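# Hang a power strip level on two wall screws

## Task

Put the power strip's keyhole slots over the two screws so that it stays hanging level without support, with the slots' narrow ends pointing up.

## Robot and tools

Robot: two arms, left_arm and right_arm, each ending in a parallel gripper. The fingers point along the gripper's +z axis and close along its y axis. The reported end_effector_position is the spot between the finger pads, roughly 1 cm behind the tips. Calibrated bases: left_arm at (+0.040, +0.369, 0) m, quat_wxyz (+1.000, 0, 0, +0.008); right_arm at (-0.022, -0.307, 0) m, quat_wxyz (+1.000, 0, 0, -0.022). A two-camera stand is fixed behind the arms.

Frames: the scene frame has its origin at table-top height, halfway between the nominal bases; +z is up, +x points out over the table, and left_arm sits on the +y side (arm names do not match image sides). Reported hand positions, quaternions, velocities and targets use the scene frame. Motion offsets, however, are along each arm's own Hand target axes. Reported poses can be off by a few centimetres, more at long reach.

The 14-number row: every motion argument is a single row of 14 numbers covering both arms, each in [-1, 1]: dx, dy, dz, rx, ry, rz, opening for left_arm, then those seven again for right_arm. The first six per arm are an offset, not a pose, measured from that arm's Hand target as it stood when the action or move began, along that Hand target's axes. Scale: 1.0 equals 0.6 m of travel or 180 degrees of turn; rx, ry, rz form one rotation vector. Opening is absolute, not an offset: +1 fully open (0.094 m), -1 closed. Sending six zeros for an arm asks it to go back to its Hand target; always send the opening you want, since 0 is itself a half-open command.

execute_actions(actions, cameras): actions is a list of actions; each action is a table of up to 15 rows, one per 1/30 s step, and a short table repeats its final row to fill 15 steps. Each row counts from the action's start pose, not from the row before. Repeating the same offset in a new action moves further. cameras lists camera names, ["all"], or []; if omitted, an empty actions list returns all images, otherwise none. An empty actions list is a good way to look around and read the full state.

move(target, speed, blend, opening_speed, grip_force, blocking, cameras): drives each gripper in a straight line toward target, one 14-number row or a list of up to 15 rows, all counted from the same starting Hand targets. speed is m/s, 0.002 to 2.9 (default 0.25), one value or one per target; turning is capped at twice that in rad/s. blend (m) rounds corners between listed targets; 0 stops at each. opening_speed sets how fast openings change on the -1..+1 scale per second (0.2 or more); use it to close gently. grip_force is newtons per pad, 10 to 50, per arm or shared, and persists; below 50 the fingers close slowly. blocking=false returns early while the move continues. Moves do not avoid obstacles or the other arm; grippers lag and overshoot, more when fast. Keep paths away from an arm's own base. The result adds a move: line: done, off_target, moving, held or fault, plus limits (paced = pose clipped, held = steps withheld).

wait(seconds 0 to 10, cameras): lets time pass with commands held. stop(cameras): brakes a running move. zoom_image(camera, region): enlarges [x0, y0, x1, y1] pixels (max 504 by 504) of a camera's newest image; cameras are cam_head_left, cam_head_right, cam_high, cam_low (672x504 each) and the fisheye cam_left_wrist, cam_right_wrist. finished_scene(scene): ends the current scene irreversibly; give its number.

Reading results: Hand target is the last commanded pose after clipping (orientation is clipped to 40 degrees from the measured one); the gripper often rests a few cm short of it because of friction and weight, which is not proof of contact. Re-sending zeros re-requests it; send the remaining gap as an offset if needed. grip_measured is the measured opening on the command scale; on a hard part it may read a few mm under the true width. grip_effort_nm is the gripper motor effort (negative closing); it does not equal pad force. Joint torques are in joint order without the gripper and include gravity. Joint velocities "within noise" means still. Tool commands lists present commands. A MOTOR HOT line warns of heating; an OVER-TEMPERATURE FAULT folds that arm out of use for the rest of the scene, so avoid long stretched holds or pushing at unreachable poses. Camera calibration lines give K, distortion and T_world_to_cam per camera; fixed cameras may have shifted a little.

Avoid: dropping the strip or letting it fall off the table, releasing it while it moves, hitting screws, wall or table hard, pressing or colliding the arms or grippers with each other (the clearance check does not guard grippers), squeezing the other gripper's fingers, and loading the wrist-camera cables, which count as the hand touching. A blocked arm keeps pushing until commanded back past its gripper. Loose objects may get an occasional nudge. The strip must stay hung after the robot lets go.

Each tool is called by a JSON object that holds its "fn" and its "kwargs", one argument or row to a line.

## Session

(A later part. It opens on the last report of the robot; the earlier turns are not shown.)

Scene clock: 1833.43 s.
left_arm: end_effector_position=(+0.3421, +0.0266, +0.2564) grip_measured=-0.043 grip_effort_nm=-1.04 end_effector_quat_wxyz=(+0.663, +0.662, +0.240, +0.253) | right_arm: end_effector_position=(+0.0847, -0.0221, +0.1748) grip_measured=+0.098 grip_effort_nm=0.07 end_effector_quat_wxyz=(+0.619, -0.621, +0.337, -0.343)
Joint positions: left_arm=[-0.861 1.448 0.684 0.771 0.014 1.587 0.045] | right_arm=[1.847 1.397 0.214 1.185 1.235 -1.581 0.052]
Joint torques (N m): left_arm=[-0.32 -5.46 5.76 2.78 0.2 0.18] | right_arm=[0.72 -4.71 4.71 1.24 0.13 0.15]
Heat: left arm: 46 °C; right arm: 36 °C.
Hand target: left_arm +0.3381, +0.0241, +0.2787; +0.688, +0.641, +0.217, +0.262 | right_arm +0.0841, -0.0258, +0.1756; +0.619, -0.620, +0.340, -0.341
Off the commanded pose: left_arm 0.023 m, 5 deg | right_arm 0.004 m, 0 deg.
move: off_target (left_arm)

{"fn": "move", "kwargs": {
  "target": [0,0.008,0.035,0,0,0,-0.5,0,0,0,0,0,0,0.1],
  "speed": 0.03,
  "cameras": ["cam_head_left","cam_high"]
}}

{"fn": "zoom_image", "kwargs": {
  "camera": "cam_head_left",
  "region": [270, 170, 390, 290]
}}

{"fn": "zoom_image", "kwargs": {
  "camera": "cam_high",
  "region": [330, 210, 460, 340]
}}

Scene clock: 1841.93 s.
left_arm: end_effector_position=(+0.3450, +0.0234, +0.2421) grip_measured=-0.043 grip_effort_nm=-1.04 end_effector_quat_wxyz=(+0.650, +0.675, +0.245, +0.248) | right_arm: end_effector_position=(+0.0847, -0.0221, +0.1748) grip_measured=+0.098 grip_effort_nm=0.08 end_effector_quat_wxyz=(+0.619, -0.621, +0.337, -0.343)
Joint positions: left_arm=[-0.861 1.477 0.688 0.758 0.014 1.588 0.045] | right_arm=[1.847 1.397 0.214 1.185 1.235 -1.581 0.052]
Joint torques (N m): left_arm=[-0.57 -3.88 10.85 2.7 0.15 0.17] | right_arm=[0.68 -4.77 4.78 1.23 0.13 0.1]
Heat: left arm: 46 °C; right arm: 36 °C.
Hand target: left_arm +0.3510, +0.0081, +0.2852; +0.688, +0.641, +0.217, +0.262 | right_arm +0.0841, -0.0258, +0.1756; +0.619, -0.620, +0.340, -0.341
Off the commanded pose: left_arm 0.046 m, 7 deg | right_arm 0.004 m, 0 deg.
move: off_target (left_arm)
Images, in order (width x height): cam_head_left 672x504, cam_high 672x504.

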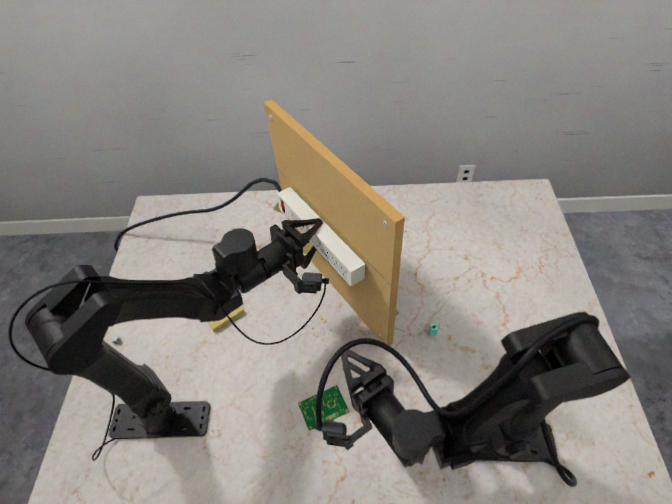

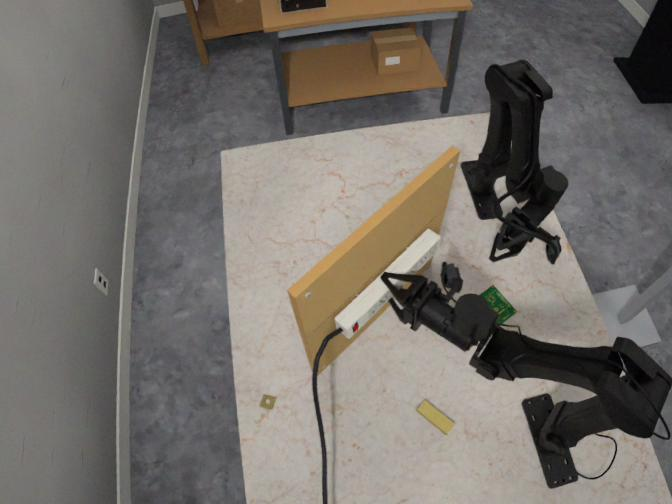

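Scaled by 4.200 from the camera's 672x504 image, which has a finer 960x720 frame.

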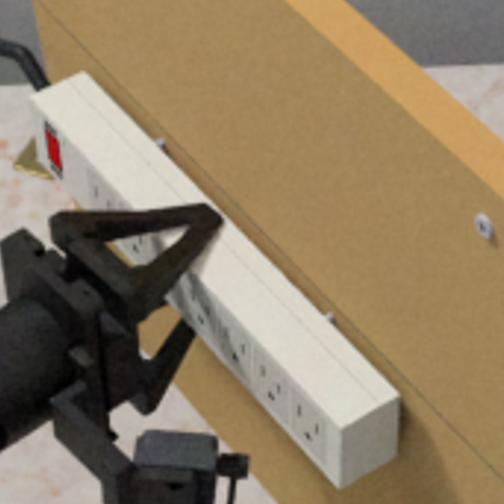

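Scaled by 3.877 from the camera's 672x504 image, which has a finer 960x720 frame.

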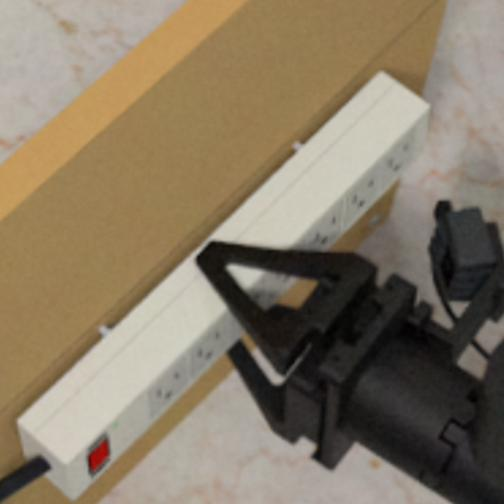

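{"fn": "move", "kwargs": {
  "target": [0,0.025,-0.005,-0.015,0,0,-0.5,0,0,0,0,0,0,0.1],
  "speed": 0.03
}}

Scene clock: 1849.57 s.
left_arm: end_effector_position=(+0.3450, +0.0234, +0.2422) grip_measured=-0.043 grip_effort_nm=-1.04 end_effector_quat_wxyz=(+0.651, +0.675, +0.245, +0.248) | right_arm: end_effector_position=(+0.0847, -0.0221, +0.1748) grip_measured=+0.098 grip_effort_nm=0.07 end_effector_quat_wxyz=(+0.619, -0.621, +0.337, -0.343)
Joint positions: left_arm=[-0.861 1.477 0.688 0.759 0.014 1.588 0.045] | right_arm=[1.847 1.397 0.214 1.185 1.235 -1.581 0.052]
Joint torques (N m): left_arm=[-0.59 -5.65 10.19 3.07 0.19 0.16] | right_arm=[0.55 -4.92 4.9 1.22 0.11 0.07]
Heat: left arm: 46 °C; right arm: 36 °C.
Hand target: left_arm +0.3479, +0.0110, +0.2999; +0.703, +0.625, +0.211, +0.267 | right_arm +0.0841, -0.0258, +0.1756; +0.619, -0.620, +0.340, -0.341
Off the commanded pose: left_arm 0.059 m, 9 deg | right_arm 0.004 m, 0 deg.
move: off_target (left_arm)

{"fn": "move", "kwargs": {
  "target": [0,0.015,-0.003,-0.015,0,0,-0.5,0,0,0,0,0,0,0.1],
  "speed": 0.03
}}

Scene clock: 1854.50 s.
left_arm: end_effector_position=(+0.3448, +0.0236, +0.2435) grip_measured=-0.043 grip_effort_nm=-1.04 end_effector_quat_wxyz=(+0.652, +0.674, +0.244, +0.249) | right_arm: end_effector_position=(+0.0847, -0.0221, +0.1748) grip_measured=+0.098 grip_effort_nm=0.07 end_effector_quat_wxyz=(+0.619, -0.621, +0.337, -0.343)
Joint positions: left_arm=[-0.861 1.476 0.688 0.761 0.014 1.588 0.045] | right_arm=[1.847 1.397 0.214 1.185 1.235 -1.581 0.052]
Joint torques (N m): left_arm=[-0.55 -5.85 9.07 3.68 0.2 0.15] | right_arm=[0.64 -4.75 4.79 1.23 0.13 0.12]
Heat: left arm: 47 °C; right arm: 36 °C.
Hand target: left_arm +0.3457, +0.0132, +0.3087; +0.717, +0.608, +0.204, +0.272 | right_arm +0.0841, -0.0258, +0.1756; +0.619, -0.620, +0.340, -0.341
Off the commanded pose: left_arm 0.066 m, 12 deg | right_arm 0.004 m, 0 deg.
move: off_target (left_arm)

{"fn": "move", "kwargs": {
  "target": [0,0.01,0,-0.015,0,0,-0.5,0,0,0,0,0,0,0.1],
  "speed": 0.03
}}

{"fn": "move", "kwargs": {
  "target": [0,0.005,0.003,-0.012,0,0,-0.5,0,0,0,0,0,0,0.1],
  "speed": 0.03
}}

Scene clock: 1862.37 s.
left_arm: end_effector_position=(+0.3449, +0.0235, +0.2447) grip_measured=-0.043 grip_effort_nm=-1.04 end_effector_quat_wxyz=(+0.654, +0.672, +0.244, +0.249) | right_arm: end_effector_position=(+0.0847, -0.0221, +0.1748) grip_measured=+0.098 grip_effort_nm=0.08 end_effector_quat_wxyz=(+0.619, -0.621, +0.337, -0.343)
Joint positions: left_arm=[-0.861 1.476 0.688 0.767 0.014 1.588 0.045] | right_arm=[1.847 1.397 0.214 1.185 1.235 -1.581 0.052]
Joint torques (N m): left_arm=[-0.55 -5.41 8.08 4.3 0.21 0.14] | right_arm=[0.7 -4.83 4.78 1.23 0.09 0.09]
Heat: left arm: 50 °C; right arm: 36 °C.
Hand target: left_arm +0.3448, +0.0138, +0.3146; +0.731, +0.591, +0.198, +0.277 | right_arm +0.0841, -0.0258, +0.1756; +0.619, -0.620, +0.340, -0.341
Off the commanded pose: left_arm 0.071 m, 14 deg | right_arm 0.004 m, 0 deg.
move: off_target (left_arm)

Scene clock: 1863.70 s.
left_arm: end_effector_position=(+0.3449, +0.0234, +0.2652) grip_measured=-0.043 grip_effort_nm=-1.04 end_effector_quat_wxyz=(+0.685, +0.639, +0.230, +0.263) | right_arm: end_effector_position=(+0.0847, -0.0221, +0.1748) grip_measured=+0.098 grip_effort_nm=0.07 end_effector_quat_wxyz=(+0.619, -0.621, +0.337, -0.343)
Joint positions: left_arm=[-0.861 1.49 0.68 0.888 0.014 1.591 0.045] | right_arm=[1.847 1.397 0.214 1.185 1.235 -1.581 0.052]
Joint torques (N m): left_arm=[-0.57 -3.45 9.01 3.73 0.23 0.09] | right_arm=[0.77 -4.79 4.71 1.22 0.11 0.09]
Heat: left arm: 50 °C; right arm: 36 °C.
Hand target: left_arm +0.3454, +0.0129, +0.3177; +0.742, +0.577, +0.193, +0.280 | right_arm +0.0841, -0.0258, +0.1756; +0.619, -0.620, +0.340, -0.341
Off the commanded pose: left_arm 0.054 m, 11 deg | right_arm 0.004 m, 0 deg.
move: off_target (left_arm)

{"fn": "move", "kwargs": {
  "target": [0,-0.01,0.012,0.02,0,0,-0.5,0,0,0,0,0,0,0.1],
  "speed": 0.02
}}

{"fn": "move", "kwargs": {
  "target": [0,-0.004,0.003,0.012,0,0,-0.5,0,0,0,0,0,0,0.1],
  "speed": 0.02
}}

Scene clock: 1872.13 s.
left_arm: end_effector_position=(+0.3450, +0.0234, +0.2639) grip_measured=-0.043 grip_effort_nm=-1.04 end_effector_quat_wxyz=(+0.684, +0.641, +0.231, +0.263) | right_arm: end_effector_position=(+0.0847, -0.0221, +0.1748) grip_measured=+0.098 grip_effort_nm=0.07 end_effector_quat_wxyz=(+0.619, -0.621, +0.337, -0.343)
Joint positions: left_arm=[-0.861 1.49 0.68 0.883 0.014 1.591 0.045] | right_arm=[1.847 1.397 0.214 1.185 1.235 -1.581 0.052]
Joint torques (N m): left_arm=[-0.66 -3.74 12.18 2.64 0.22 0.11] | right_arm=[0.55 -4.71 4.74 1.21 0.1 0.1]
Heat: left arm: 49 °C; right arm: 36 °C.
Hand target: left_arm +0.3510, +0.0065, +0.3140; +0.724, +0.600, +0.201, +0.274 | right_arm +0.0841, -0.0258, +0.1756; +0.619, -0.620, +0.340, -0.341
Off the commanded pose: left_arm 0.053 m, 7 deg | right_arm 0.004 m, 0 deg.
move: off_target (left_arm)

Scene clock: 1873.47 s.
left_arm: end_effector_position=(+0.3453, +0.0230, +0.2638) grip_measured=-0.043 grip_effort_nm=-1.04 end_effector_quat_wxyz=(+0.675, +0.650, +0.234, +0.260) | right_arm: end_effector_position=(+0.0847, -0.0221, +0.1748) grip_measured=+0.098 grip_effort_nm=0.08 end_effector_quat_wxyz=(+0.619, -0.621, +0.337, -0.343)
Joint positions: left_arm=[-0.861 1.473 0.697 0.822 0.014 1.593 0.045] | right_arm=[1.847 1.397 0.214 1.185 1.235 -1.581 0.052]
Joint torques (N m): left_arm=[-0.72 -3.28 12.6 2.5 0.19 0.1] | right_arm=[0.81 -4.82 4.82 1.24 0.12 0.11]
Heat: left arm: 49 °C; right arm: 36 °C.
Hand target: left_arm +0.3524, +0.0048, +0.3119; +0.712, +0.614, +0.206, +0.270 | right_arm +0.0841, -0.0258, +0.1756; +0.619, -0.620, +0.340, -0.341
Off the commanded pose: left_arm 0.052 m, 7 deg | right_arm 0.004 m, 0 deg.
move: off_target (left_arm)

{"fn": "move", "kwargs": {
  "target": [0,-0.006,0.004,0.01,0,0,-0.5,0,0,0,0,0,0,0.1],
  "speed": 0.02
}}

{"fn": "move", "kwargs": {
  "target": [0,-0.006,0.003,0.01,0,0,-0.5,0,0,0,0,0,0,0.1],
  "speed": 0.02,
  "cameras": ["cam_head_left","cam_high"]
}}

{"fn": "zoom_image", "kwargs": {
  "camera": "cam_head_left",
  "region": [270, 170, 390, 290]
}}

{"fn": "zoom_image", "kwargs": {
  "camera": "cam_high",
  "region": [330, 210, 460, 340]
}}

Scene clock: 1884.27 s.
left_arm: end_effector_position=(+0.3456, +0.0227, +0.2641) grip_measured=-0.043 grip_effort_nm=-1.04 end_effector_quat_wxyz=(+0.667, +0.659, +0.236, +0.258) | right_arm: end_effector_position=(+0.0847, -0.0221, +0.1748) grip_measured=+0.098 grip_effort_nm=0.07 end_effector_quat_wxyz=(+0.619, -0.621, +0.337, -0.343)
Joint positions: left_arm=[-0.861 1.46 0.714 0.768 0.014 1.596 0.045] | right_arm=[1.847 1.397 0.214 1.185 1.235 -1.581 0.052]
Joint torques (N m): left_arm=[-0.73 -2.37 12.86 2.56 0.16 0.08] | right_arm=[0.79 -4.88 4.77 1.2 0.16 0.09]
Heat: left arm: 47 °C; right arm: 36 °C.
Hand target: left_arm +0.3544, +0.0026, +0.3088; +0.703, +0.625, +0.211, +0.267 | right_arm +0.0841, -0.0258, +0.1756; +0.619, -0.620, +0.340, -0.341
Off the commanded pose: left_arm 0.050 m, 6 deg | right_arm 0.004 m, 0 deg.
move: off_target (left_arm)

Scene clock: 1885.47 s.
left_arm: end_effector_position=(+0.3459, +0.0224, +0.2642) grip_measured=-0.043 grip_effort_nm=-1.04 end_effector_quat_wxyz=(+0.658, +0.667, +0.238, +0.255) | right_arm: end_effector_position=(+0.0847, -0.0221, +0.1748) grip_measured=+0.098 grip_effort_nm=0.08 end_effector_quat_wxyz=(+0.619, -0.621, +0.337, -0.343)
Joint positions: left_arm=[-0.861 1.448 0.732 0.713 0.014 1.599 0.045] | right_arm=[1.847 1.397 0.214 1.185 1.235 -1.581 0.052]
Joint torques (N m): left_arm=[-0.79 -1.48 12.75 2.61 0.17 0.06] | right_arm=[0.72 -4.66 4.85 1.23 0.09 0.09]
Heat: left arm: 47 °C; right arm: 36 °C.
Hand target: left_arm +0.3560, +0.0010, +0.3054; +0.693, +0.636, +0.215, +0.264 | right_arm +0.0841, -0.0258, +0.1756; +0.619, -0.620, +0.340, -0.341
Off the commanded pose: left_arm 0.048 m, 6 deg | right_arm 0.004 m, 0 deg.
move: off_target (left_arm)
Images, in order (width x height): cam_head_left 672x504, cam_high 672x504.

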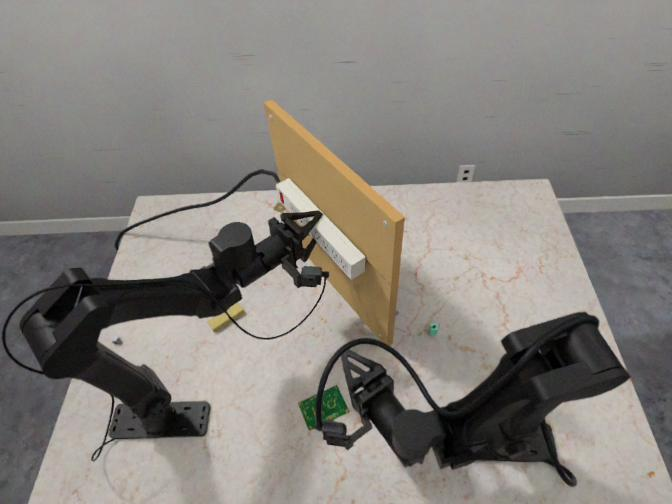

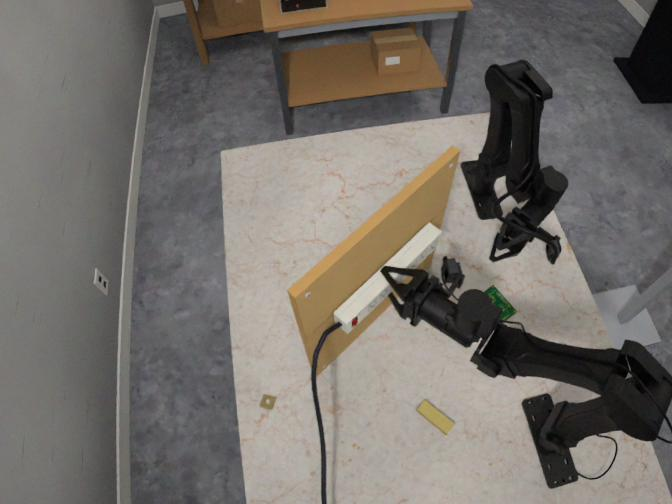

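Scaled by 4.200 from the camera's 672x504 image, which has a finer 960x720 frame.

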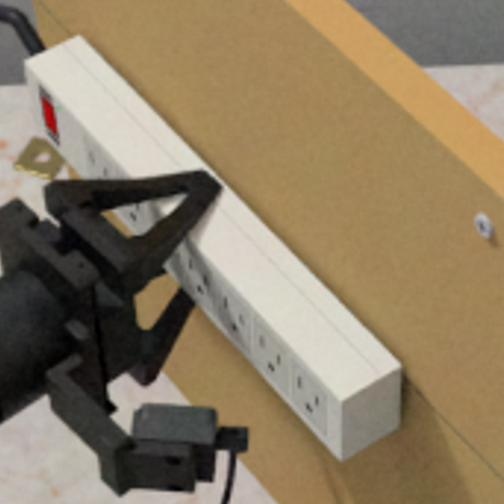

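Scaled by 3.877 from the camera's 672x504 image, which has a finer 960x720 frame.

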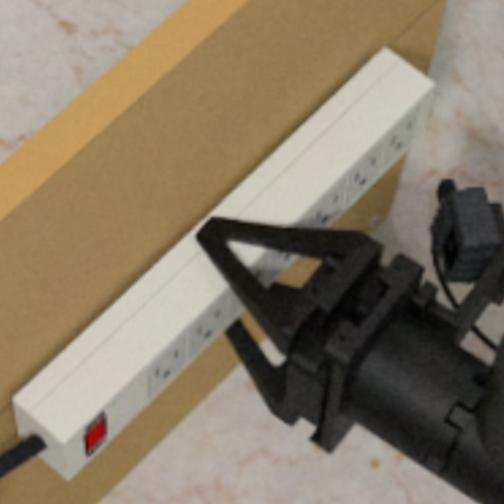

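{"fn": "move", "kwargs": {
  "target": [
    [-0.02,0.004,0.008,0,0,0,-0.5,0,0,0,0,0,0,0.1]
  ],
  "speed": 0.02
}}

{"fn": "move", "kwargs": {
  "target": [
    [0.04,0.0,0.0,0,0,0,-0.5,0,0,0,0,0,0,0.1]
  ],
  "speed": 0.02
}}

Scene clock: 1900.23 s.
left_arm: end_effector_position=(+0.3456, +0.0215, +0.2644) grip_measured=-0.043 grip_effort_nm=-1.04 end_effector_quat_wxyz=(+0.651, +0.666, +0.249, +0.266) | right_arm: end_effector_position=(+0.0847, -0.0221, +0.1748) grip_measured=+0.098 grip_effort_nm=0.07 end_effector_quat_wxyz=(+0.619, -0.621, +0.337, -0.343)
Joint positions: left_arm=[-0.885 1.445 0.74 0.694 -0.043 1.6 0.045] | right_arm=[1.847 1.397 0.214 1.185 1.235 -1.581 0.052]
Joint torques (N m): left_arm=[-2.21 -0.73 13.42 2.72 0.35 0.08] | right_arm=[0.53 -4.62 4.77 1.23 0.11 0.11]
Heat: left arm: 49 °C; right arm: 36 °C.
Hand target: left_arm +0.3495, -0.0103, +0.3078; +0.693, +0.636, +0.215, +0.264 | right_arm +0.0841, -0.0258, +0.1756; +0.619, -0.620, +0.340, -0.341
Off the commanded pose: left_arm 0.054 m, 7 deg | right_arm 0.004 m, 0 deg.
move: off_target (left_arm)

Scene clock: 1901.97 s.
left_arm: end_effector_position=(+0.3484, +0.0236, +0.2645) grip_measured=-0.043 grip_effort_nm=-1.04 end_effector_quat_wxyz=(+0.656, +0.674, +0.233, +0.247) | right_arm: end_effector_position=(+0.0847, -0.0221, +0.1748) grip_measured=+0.098 grip_effort_nm=0.08 end_effector_quat_wxyz=(+0.619, -0.621, +0.337, -0.343)
Joint positions: left_arm=[-0.84 1.443 0.746 0.679 0.055 1.6 0.045] | right_arm=[1.847 1.397 0.214 1.185 1.235 -1.581 0.052]
Joint torques (N m): left_arm=[0.68 -0.43 13.45 2.85 0.13 0.02] | right_arm=[0.69 -4.77 4.68 1.25 0.13 0.07]
Heat: left arm: 48 °C; right arm: 36 °C.
Hand target: left_arm +0.3679, +0.0049, +0.3086; +0.693, +0.636, +0.215, +0.263 | right_arm +0.0841, -0.0258, +0.1756; +0.619, -0.620, +0.340, -0.341
Off the commanded pose: left_arm 0.052 m, 7 deg | right_arm 0.004 m, 0 deg.
move: off_target (left_arm)

{"fn": "wait", "kwargs": {
  "seconds": 0.1,
  "cameras": ["cam_head_left","cam_high","cam_right_wrist"]
}}

{"fn": "zoom_image", "kwargs": {
  "camera": "cam_head_left",
  "region": [270, 170, 390, 290]
}}

{"fn": "zoom_image", "kwargs": {
  "camera": "cam_high",
  "region": [330, 210, 460, 340]
}}

{"fn": "zoom_image", "kwargs": {
  "camera": "cam_right_wrist",
  "region": [390, 100, 530, 260]
}}

Scene clock: 1908.87 s.
left_arm: end_effector_position=(+0.3484, +0.0236, +0.2645) grip_measured=-0.043 grip_effort_nm=-1.04 end_effector_quat_wxyz=(+0.656, +0.674, +0.233, +0.247) | right_arm: end_effector_position=(+0.0847, -0.0221, +0.1748) grip_measured=+0.098 grip_effort_nm=0.08 end_effector_quat_wxyz=(+0.619, -0.621, +0.337, -0.343)
Joint positions: left_arm=[-0.84 1.443 0.746 0.679 0.055 1.6 0.045] | right_arm=[1.847 1.397 0.214 1.185 1.235 -1.581 0.052]
Joint torques (N m): left_arm=[0.72 -0.42 13.45 2.85 0.14 0.03] | right_arm=[0.64 -4.9 5 1.24 0.13 0.05]
Heat: left arm: 48 °C; right arm: 36 °C.
Hand target: left_arm +0.3679, +0.0049, +0.3086; +0.693, +0.636, +0.215, +0.263 | right_arm +0.0841, -0.0258, +0.1756; +0.619, -0.620, +0.340, -0.341
Tool commands: left_gripper/opening=-0.5 right_gripper/opening=+0.1
Off the commanded pose: left_arm 0.052 m, 7 deg | right_arm 0.004 m, 0 deg.
wait: 0.10 s; at rest from the start
camera_calibration:
cam_right_wrist: T_world_to_cam=[[0.104625, -0.0373154, 0.993811, -0.177257], [-0.168147, -0.985573, -0.019304, -0.0060646], [0.980194, -0.165087, -0.10939, 0.0493754], [0, 0, 0, 1]] pos_world=[-0.0308716, -0.00444028, 0.181444]
Images, in order (width x height): cam_head_left 672x504, cam_high 672x504, cam_right_wrist 672x504.

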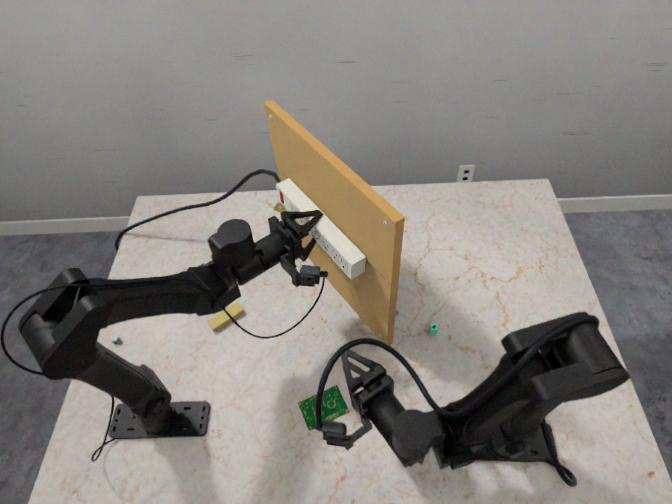

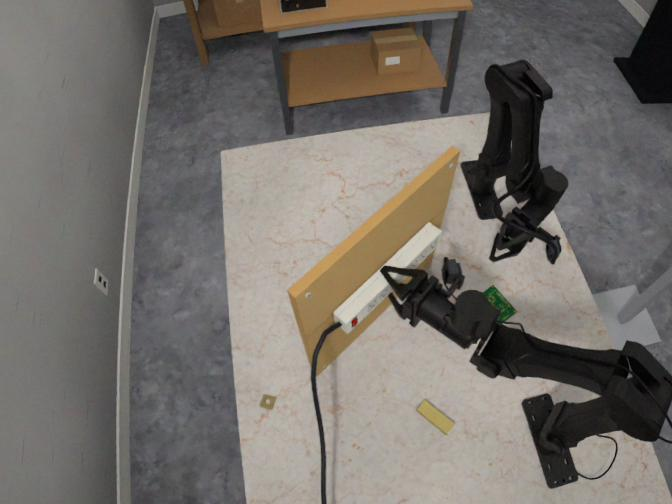

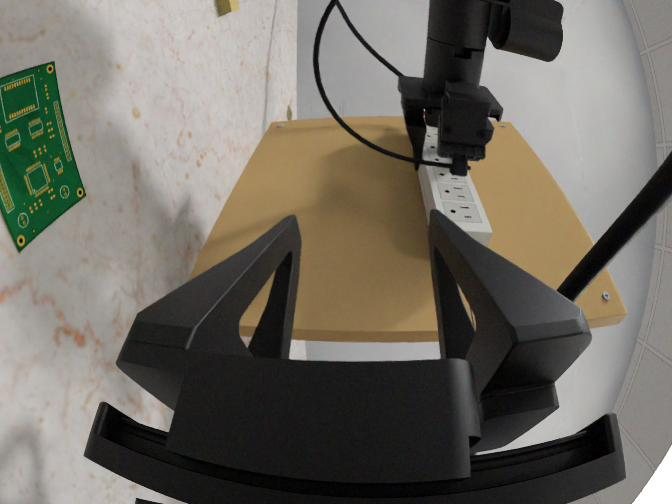

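Scaled by 4.200 from the camera's 672x504 image, which has a finer 960x720 frame.

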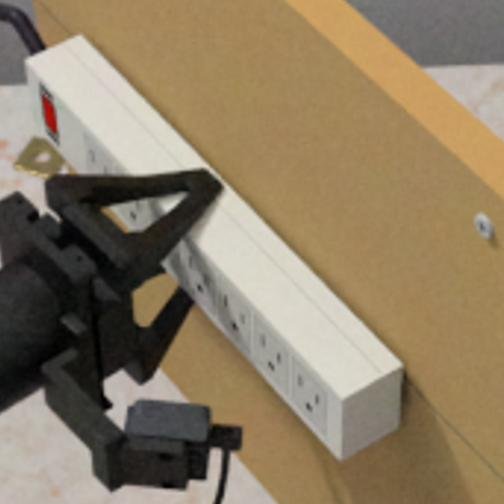

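Scaled by 3.877 from the camera's 672x504 image, which has a finer 960x720 frame.

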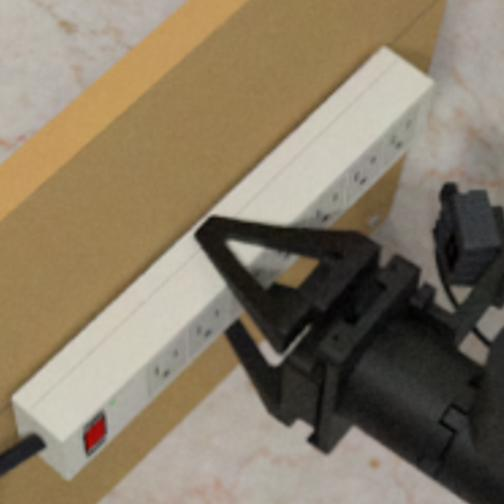

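Scaled by 3.150 from the camera's 672x504 image, which has a finer 960x720 frame.

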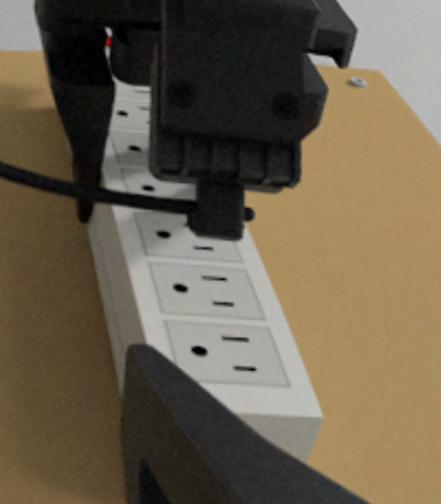

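{"fn": "move", "kwargs": {
  "target": [
    [-0.02,0,-0.015,0,0,0,-0.5,0,0,0,0,0,0,0.1],
    [-0.02,-0.03,-0.028,0,0,0,-0.5,0,0,0,0,0,0,0.1]
  ],
  "speed": 0.02,
  "cameras": ["cam_head_left","cam_high"]
}}

{"fn": "zoom_image", "kwargs": {
  "camera": "cam_head_left",
  "region": [270, 170, 390, 290]
}}

{"fn": "zoom_image", "kwargs": {
  "camera": "cam_high",
  "region": [330, 210, 460, 340]
}}

Scene clock: 1929.07 s.
left_arm: end_effector_position=(+0.3459, +0.0222, +0.2648) grip_measured=-0.043 grip_effort_nm=-1.04 end_effector_quat_wxyz=(+0.662, +0.666, +0.233, +0.252) | right_arm: end_effector_position=(+0.0847, -0.0221, +0.1748) grip_measured=+0.098 grip_effort_nm=0.08 end_effector_quat_wxyz=(+0.619, -0.621, +0.337, -0.343)
Joint positions: left_arm=[-0.854 1.451 0.73 0.724 0.033 1.597 0.045] | right_arm=[1.847 1.397 0.214 1.185 1.235 -1.581 0.052]
Joint torques (N m): left_arm=[-1.18 -1.43 8.2 3.2 -0.03 0.07] | right_arm=[0.62 -4.79 4.71 1.26 0.11 0.08]
Heat: left arm: 47 °C; right arm: 36 °C.
Hand target: left_arm +0.3498, +0.0093, +0.2886; +0.693, +0.636, +0.215, +0.264 | right_arm +0.0841, -0.0258, +0.1756; +0.619, -0.620, +0.340, -0.341
Off the commanded pose: left_arm 0.027 m, 6 deg | right_arm 0.004 m, 0 deg.
move: off_target (left_arm)
Images, in order (width x height): cam_head_left 672x504, cam_high 672x504.

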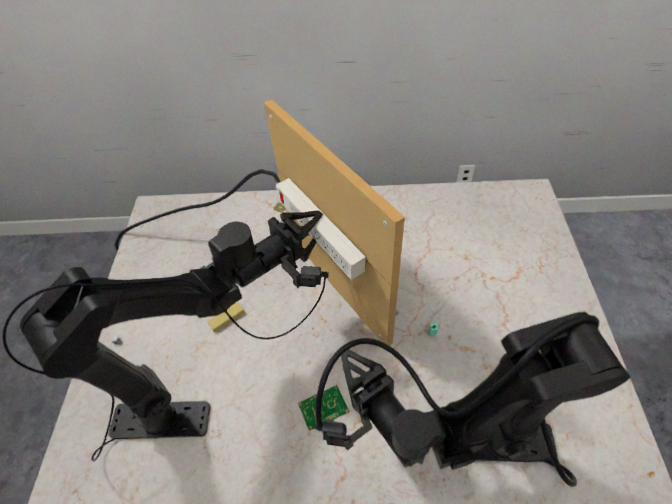

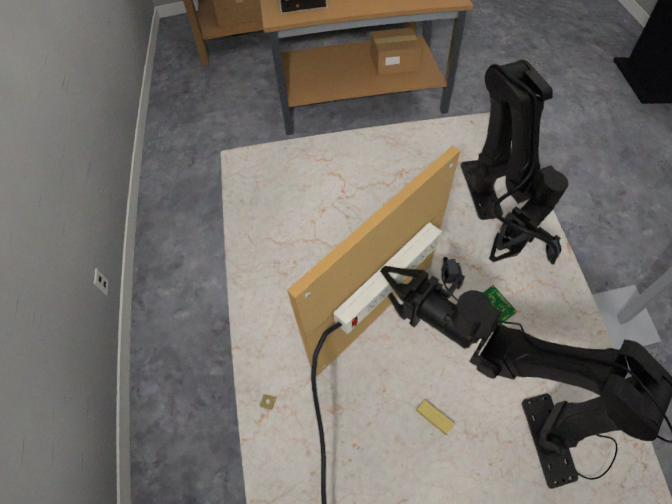

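Scaled by 4.200 from the camera's 672x504 image, which has a finer 960x720 frame.

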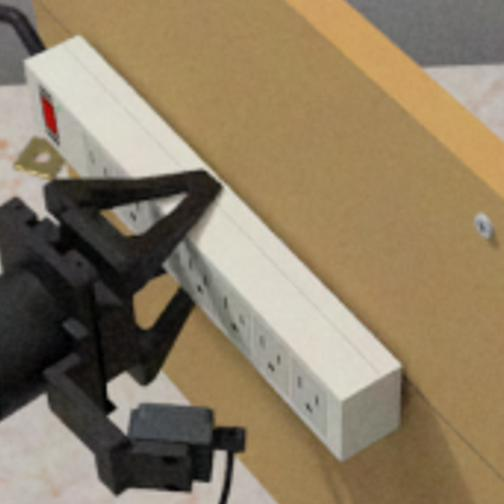

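Scaled by 3.877 from the camera's 672x504 image, which has a finer 960x720 frame.

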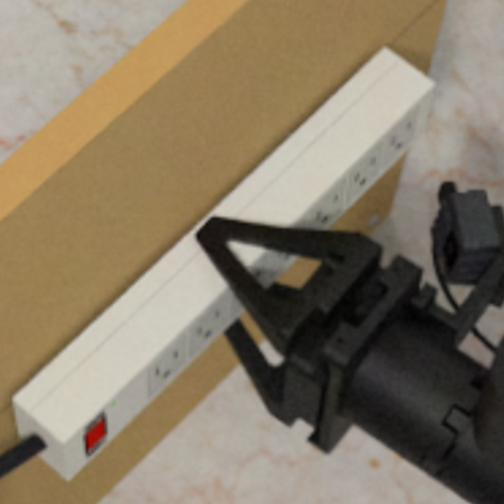

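{"fn": "move", "kwargs": {
  "target": [0,-0.03,-0.006,0.01,0,0,-0.5,0,0,0,0,0,0,0.1],
  "speed": 0.02
}}

{"fn": "move", "kwargs": {
  "target": [0,-0.02,-0.006,0.0,0,0,-0.5,0,0,0,0,0,0,0.1],
  "speed": 0.02,
  "cameras": ["cam_head_left","cam_high"]
}}

{"fn": "zoom_image", "kwargs": {
  "camera": "cam_head_left",
  "region": [270, 170, 390, 290]
}}

{"fn": "zoom_image", "kwargs": {
  "camera": "cam_high",
  "region": [330, 210, 460, 340]
}}

Scene clock: 1938.50 s.
left_arm: end_effector_position=(+0.3455, +0.0226, +0.2636) grip_measured=-0.043 grip_effort_nm=-1.04 end_effector_quat_wxyz=(+0.672, +0.656, +0.231, +0.255) | right_arm: end_effector_position=(+0.0847, -0.0221, +0.1748) grip_measured=+0.098 grip_effort_nm=0.08 end_effector_quat_wxyz=(+0.619, -0.621, +0.337, -0.343)
Joint positions: left_arm=[-0.854 1.469 0.705 0.798 0.033 1.593 0.045] | right_arm=[1.847 1.397 0.214 1.185 1.235 -1.581 0.052]
Joint torques (N m): left_arm=[-1.03 -1.21 7.69 2.62 -0.02 0.11] | right_arm=[0.77 -4.93 4.72 1.21 0.12 0.04]
Heat: left arm: 47 °C; right arm: 36 °C.
Hand target: left_arm +0.3492, +0.0112, +0.2705; +0.683, +0.647, +0.219, +0.260 | right_arm +0.0841, -0.0258, +0.1756; +0.619, -0.620, +0.340, -0.341
Off the commanded pose: left_arm 0.014 m, 2 deg | right_arm 0.004 m, 0 deg.
move: off_target (left_arm)

Scene clock: 1939.57 s.
left_arm: end_effector_position=(+0.3450, +0.0231, +0.2623) grip_measured=-0.043 grip_effort_nm=-1.04 end_effector_quat_wxyz=(+0.686, +0.641, +0.227, +0.258) | right_arm: end_effector_position=(+0.0847, -0.0221, +0.1748) grip_measured=+0.098 grip_effort_nm=0.08 end_effector_quat_wxyz=(+0.619, -0.621, +0.337, -0.343)
Joint positions: left_arm=[-0.854 1.497 0.676 0.897 0.033 1.588 0.045] | right_arm=[1.847 1.397 0.214 1.185 1.235 -1.581 0.052]
Joint torques (N m): left_arm=[-0.8 -1.87 7.02 2.19 -0.02 0.15] | right_arm=[0.58 -4.82 4.79 1.23 0.14 0.07]
Heat: left arm: 47 °C; right arm: 36 °C.
Hand target: left_arm +0.3478, +0.0135, +0.2582; +0.683, +0.647, +0.219, +0.260 | right_arm +0.0841, -0.0258, +0.1756; +0.619, -0.620, +0.340, -0.341
Off the commanded pose: left_arm 0.011 m, 1 deg | right_arm 0.004 m, 0 deg.
move: off_target (left_arm)
Images, in order (width x height): cam_head_left 672x504, cam_high 672x504.

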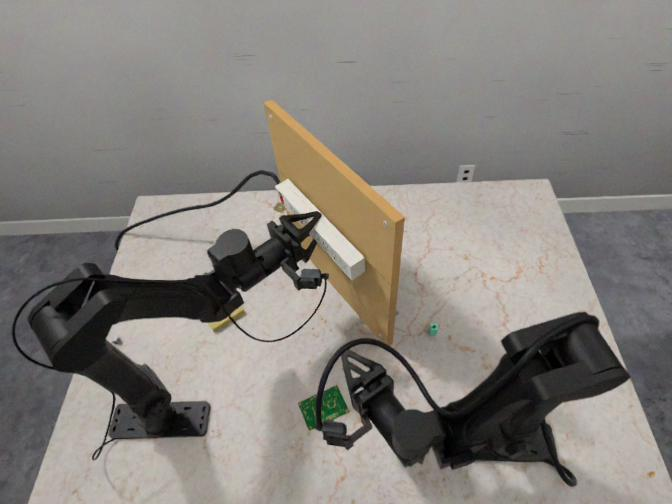

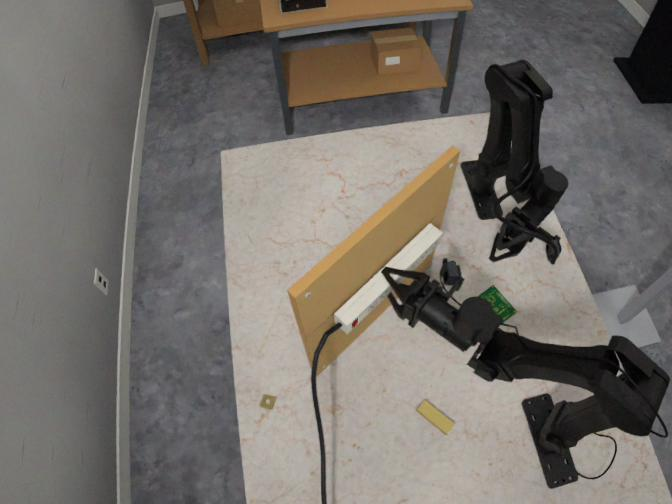

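Scaled by 4.200 from the camera's 672x504 image, which has a finer 960x720 frame.

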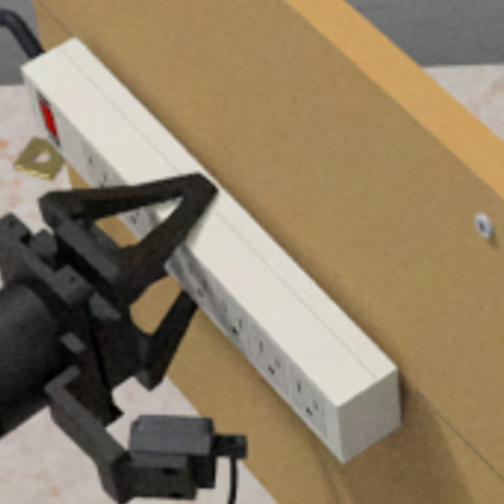

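Scaled by 3.877 from the camera's 672x504 image, which has a finer 960x720 frame.

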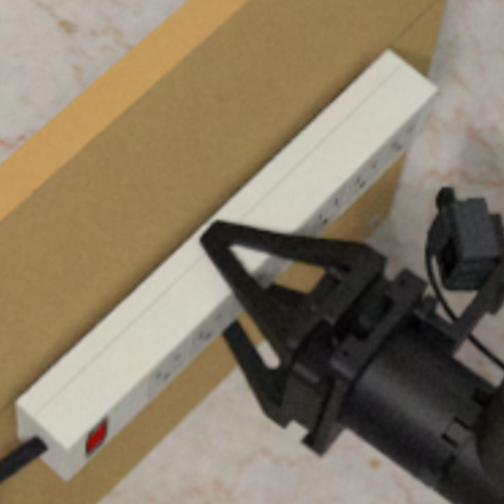

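{"fn": "move", "kwargs": {
  "target": [0,-0.012,-0.03,0.01,0,0,-0.5,0,0,0,0,0,0,0.1],
  "speed": 0.02,
  "cameras": ["cam_head_left","cam_high"]
}}

{"fn": "zoom_image", "kwargs": {
  "camera": "cam_head_left",
  "region": [270, 170, 390, 290]
}}

{"fn": "zoom_image", "kwargs": {
  "camera": "cam_high",
  "region": [330, 210, 460, 340]
}}

Scene clock: 1979.50 s.
left_arm: end_effector_position=(+0.3414, +0.0282, +0.2200) grip_measured=-0.044 grip_effort_nm=-1.04 end_effector_quat_wxyz=(+0.643, +0.684, +0.245, +0.242) | right_arm: end_effector_position=(+0.0847, -0.0221, +0.1748) grip_measured=+0.098 grip_effort_nm=0.07 end_effector_quat_wxyz=(+0.619, -0.621, +0.337, -0.343)
Joint positions: left_arm=[-0.855 1.497 0.63 0.812 0.029 1.588 0.045] | right_arm=[1.847 1.397 0.214 1.185 1.235 -1.581 0.052]
Joint torques (N m): left_arm=[-0.58 -7.49 5.34 2.77 0.01 0.18] | right_arm=[0.68 -4.63 4.97 1.23 0.09 0.09]
Heat: left arm: 44 °C; right arm: 35 °C.
Hand target: left_arm +0.3369, +0.0272, +0.2499; +0.673, +0.657, +0.223, +0.257 | right_arm +0.0841, -0.0258, +0.1756; +0.619, -0.620, +0.340, -0.341
Off the commanded pose: left_arm 0.030 m, 5 deg | right_arm 0.004 m, 0 deg.
move: off_target (left_arm)
Images, in order (width x height): cam_head_left 672x504, cam_high 672x504.

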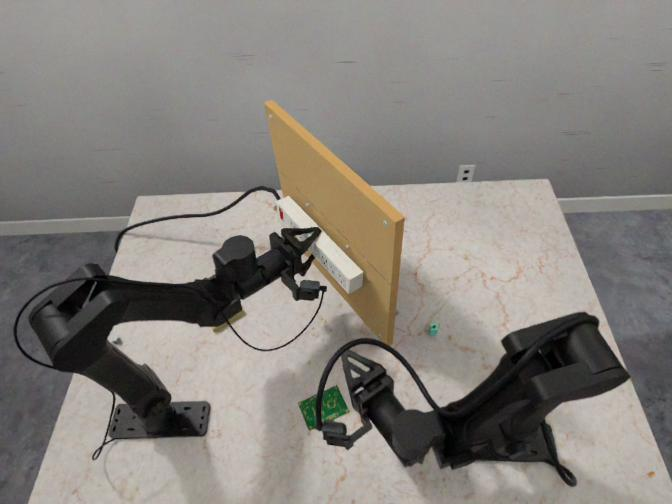

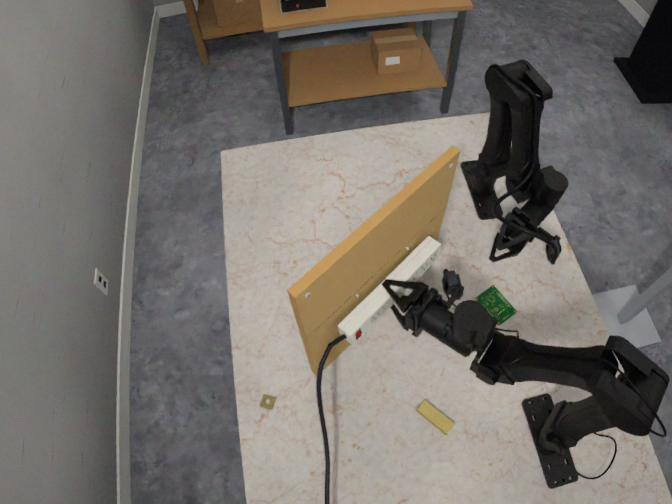

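Scaled by 4.200 from the camera's 672x504 image, which has a finer 960x720 frame.

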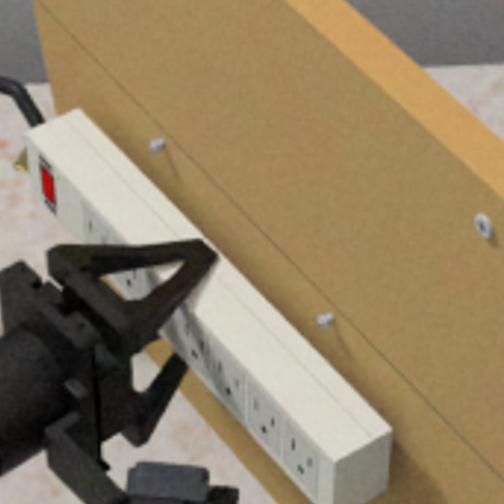

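Scaled by 3.877 from the camera's 672x504 image, which has a finer 960x720 frame.

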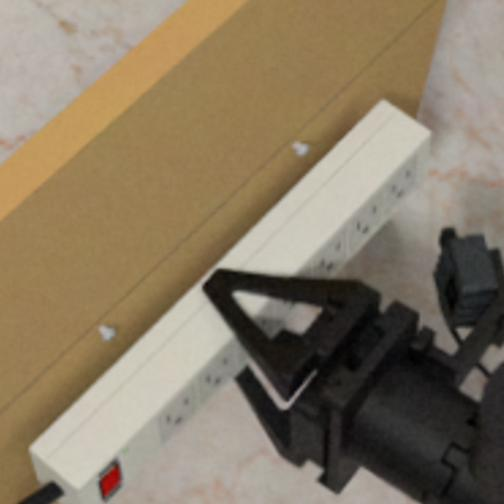

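{"fn": "move", "kwargs": {
  "target": [0,0.045,0.0,-0.02,0,0,-0.5,0,0,0,0,0,0,0.1],
  "speed": 0.04
}}

Scene clock: 2007.83 s.
left_arm: end_effector_position=(+0.3402, +0.0308, +0.2311) grip_measured=-0.044 grip_effort_nm=-1.04 end_effector_quat_wxyz=(+0.651, +0.675, +0.244, +0.247) | right_arm: end_effector_position=(+0.0847, -0.0221, +0.1748) grip_measured=+0.098 grip_effort_nm=0.08 end_effector_quat_wxyz=(+0.619, -0.621, +0.337, -0.343)
Joint positions: left_arm=[-0.855 1.472 0.63 0.811 0.024 1.588 0.045] | right_arm=[1.847 1.397 0.214 1.185 1.235 -1.581 0.052]
Joint torques (N m): left_arm=[-0.79 -8.01 6.99 2.85 0.11 0.14] | right_arm=[0.76 -4.68 4.79 1.21 0.13 0.05]
Heat: left arm: 45 °C; right arm: 35 °C.
Hand target: left_arm +0.3354, +0.0273, +0.2769; +0.693, +0.636, +0.215, +0.264 | right_arm +0.0841, -0.0258, +0.1756; +0.619, -0.620, +0.340, -0.341
Off the commanded pose: left_arm 0.046 m, 8 deg | right_arm 0.004 m, 0 deg.
move: off_target (left_arm)

{"fn": "move", "kwargs": {
  "target": [0,0.028,0.004,-0.008,0,0,-0.5,0,0,0,0,0,0,0.1],
  "speed": 0.04
}}

Scene clock: 2012.87 s.
left_arm: end_effector_position=(+0.3384, +0.0336, +0.2373) grip_measured=-0.044 grip_effort_nm=-1.04 end_effector_quat_wxyz=(+0.652, +0.673, +0.244, +0.249) | right_arm: end_effector_position=(+0.0847, -0.0221, +0.1748) grip_measured=+0.098 grip_effort_nm=0.07 end_effector_quat_wxyz=(+0.619, -0.621, +0.337, -0.343)
Joint positions: left_arm=[-0.855 1.445 0.63 0.79 0.021 1.588 0.045] | right_arm=[1.847 1.397 0.214 1.185 1.235 -1.581 0.052]
Joint torques (N m): left_arm=[-0.92 -7.88 8.99 2.79 0.12 0.15] | right_arm=[0.73 -4.83 4.68 1.23 0.11 0.1]
Heat: left arm: 45 °C; right arm: 35 °C.
Hand target: left_arm +0.3354, +0.0264, +0.2939; +0.701, +0.627, +0.211, +0.266 | right_arm +0.0841, -0.0258, +0.1756; +0.619, -0.620, +0.340, -0.341
Off the commanded pose: left_arm 0.057 m, 9 deg | right_arm 0.004 m, 0 deg.
move: off_target (left_arm)

{"fn": "move", "kwargs": {
  "target": [0,0.015,0.02,-0.004,0,0,-0.5,0,0,0,0,0,0,0.1],
  "speed": 0.04
}}

Scene clock: 2019.30 s.
left_arm: end_effector_position=(+0.3441, +0.0268, +0.2629) grip_measured=-0.044 grip_effort_nm=-1.04 end_effector_quat_wxyz=(+0.667, +0.658, +0.239, +0.255) | right_arm: end_effector_position=(+0.0847, -0.0221, +0.1748) grip_measured=+0.098 grip_effort_nm=0.08 end_effector_quat_wxyz=(+0.619, -0.621, +0.337, -0.343)
Joint positions: left_arm=[-0.856 1.446 0.696 0.771 0.018 1.588 0.045] | right_arm=[1.847 1.397 0.214 1.185 1.235 -1.581 0.052]
Joint torques (N m): left_arm=[-0.94 -5.31 8.83 2.82 0.17 0.15] | right_arm=[0.69 -4.71 4.78 1.22 0.09 0.08]
Heat: left arm: 45 °C; right arm: 35 °C.
Hand target: left_arm +0.3419, +0.0178, +0.3043; +0.705, +0.623, +0.209, +0.268 | right_arm +0.0841, -0.0258, +0.1756; +0.619, -0.620, +0.340, -0.341
Off the commanded pose: left_arm 0.042 m, 7 deg | right_arm 0.004 m, 0 deg.
move: off_target (left_arm)

{"fn": "move", "kwargs": {
  "target": [-0.003,-0.012,0.005,0.006,0,0,-0.5,0,0,0,0,0,0,0.1],
  "speed": 0.03,
  "cameras": ["cam_head_left","cam_high"]
}}

{"fn": "zoom_image", "kwargs": {
  "camera": "cam_head_left",
  "region": [270, 170, 390, 290]
}}

{"fn": "zoom_image", "kwargs": {
  "camera": "cam_high",
  "region": [330, 210, 460, 340]
}}

Scene clock: 2029.43 s.
left_arm: end_effector_position=(+0.3437, +0.0234, +0.2537) grip_measured=-0.044 grip_effort_nm=-1.04 end_effector_quat_wxyz=(+0.660, +0.666, +0.240, +0.251) | right_arm: end_effector_position=(+0.0847, -0.0221, +0.1748) grip_measured=+0.098 grip_effort_nm=0.07 end_effector_quat_wxyz=(+0.619, -0.621, +0.337, -0.343)
Joint positions: left_arm=[-0.863 1.463 0.696 0.764 0.015 1.588 0.045] | right_arm=[1.847 1.397 0.214 1.185 1.235 -1.581 0.052]
Joint torques (N m): left_arm=[-0.95 -5.46 9.11 2.82 0.11 0.17] | right_arm=[0.7 -4.82 4.72 1.22 0.11 0.1]
Heat: left arm: 44 °C; right arm: 35 °C.
Hand target: left_arm +0.3434, +0.0138, +0.2974; +0.699, +0.629, +0.212, +0.266 | right_arm +0.0841, -0.0258, +0.1756; +0.619, -0.620, +0.340, -0.341
Off the commanded pose: left_arm 0.045 m, 7 deg | right_arm 0.004 m, 0 deg.
move: off_target (left_arm)
Images, in order (width x height): cam_head_left 672x504, cam_high 672x504.

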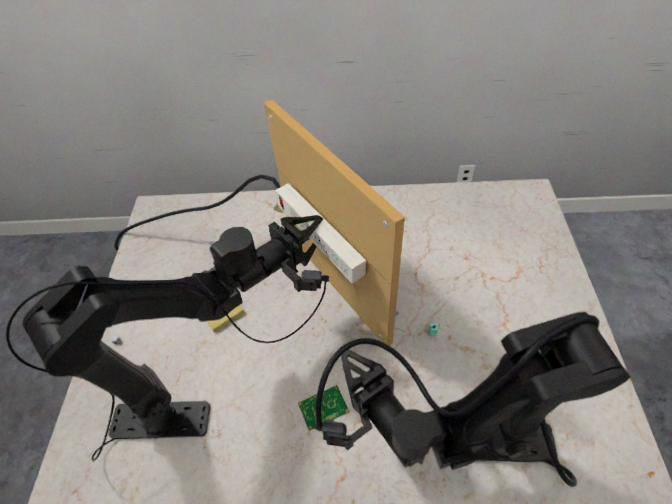

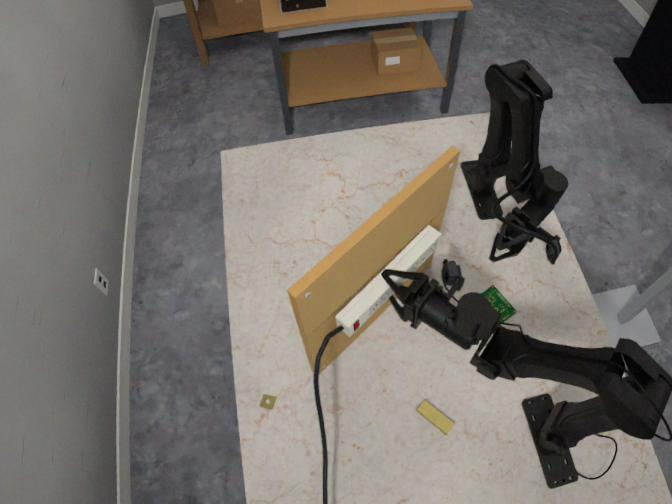

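Scaled by 4.200 from the camera's 672x504 image, which has a finer 960x720 frame.

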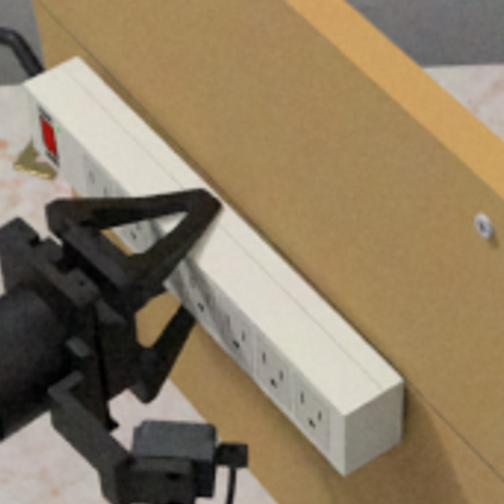

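Scaled by 3.877 from the camera's 672x504 image, which has a finer 960x720 frame.

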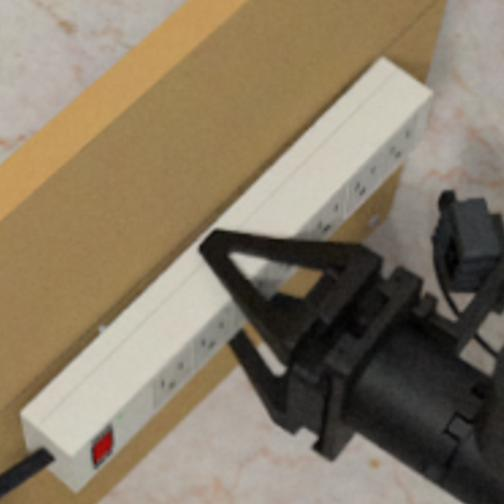

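{"fn": "move", "kwargs": {
  "target": [-0.003,0.008,0.012,0.0,-0.012,0,-0.5,0,0,0,0,0,0,0.1],
  "speed": 0.02
}}

Scene clock: 2038.60 s.
left_arm: end_effector_position=(+0.3446, +0.0221, +0.2533) grip_measured=-0.044 grip_effort_nm=-1.04 end_effector_quat_wxyz=(+0.658, +0.672, +0.237, +0.244) | right_arm: end_effector_position=(+0.0847, -0.0221, +0.1748) grip_measured=+0.098 grip_effort_nm=0.08 end_effector_quat_wxyz=(+0.619, -0.621, +0.337, -0.343)
Joint positions: left_arm=[-0.854 1.463 0.71 0.737 0.039 1.588 0.045] | right_arm=[1.847 1.397 0.214 1.185 1.235 -1.581 0.052]
Joint velocities: left_arm=[within noise] | right_arm=[-0.007 -0.017 0.012 -0.183 0.007 0.051 0]
Joint torques (N m): left_arm=[-0.32 -4.74 10.58 2.83 0.43 0.17] | right_arm=[0.76 -4.81 4.92 1.21 0.11 0.11]
Heat: left arm: 45 °C; right arm: 35 °C.
Hand target: left_arm +0.3460, +0.0074, +0.3028; +0.703, +0.634, +0.199, +0.254 | right_arm +0.0841, -0.0258, +0.1756; +0.619, -0.620, +0.340, -0.341
Off the commanded pose: left_arm 0.052 m, 8 deg | right_arm 0.004 m, 0 deg.
move: off_target (left_arm)


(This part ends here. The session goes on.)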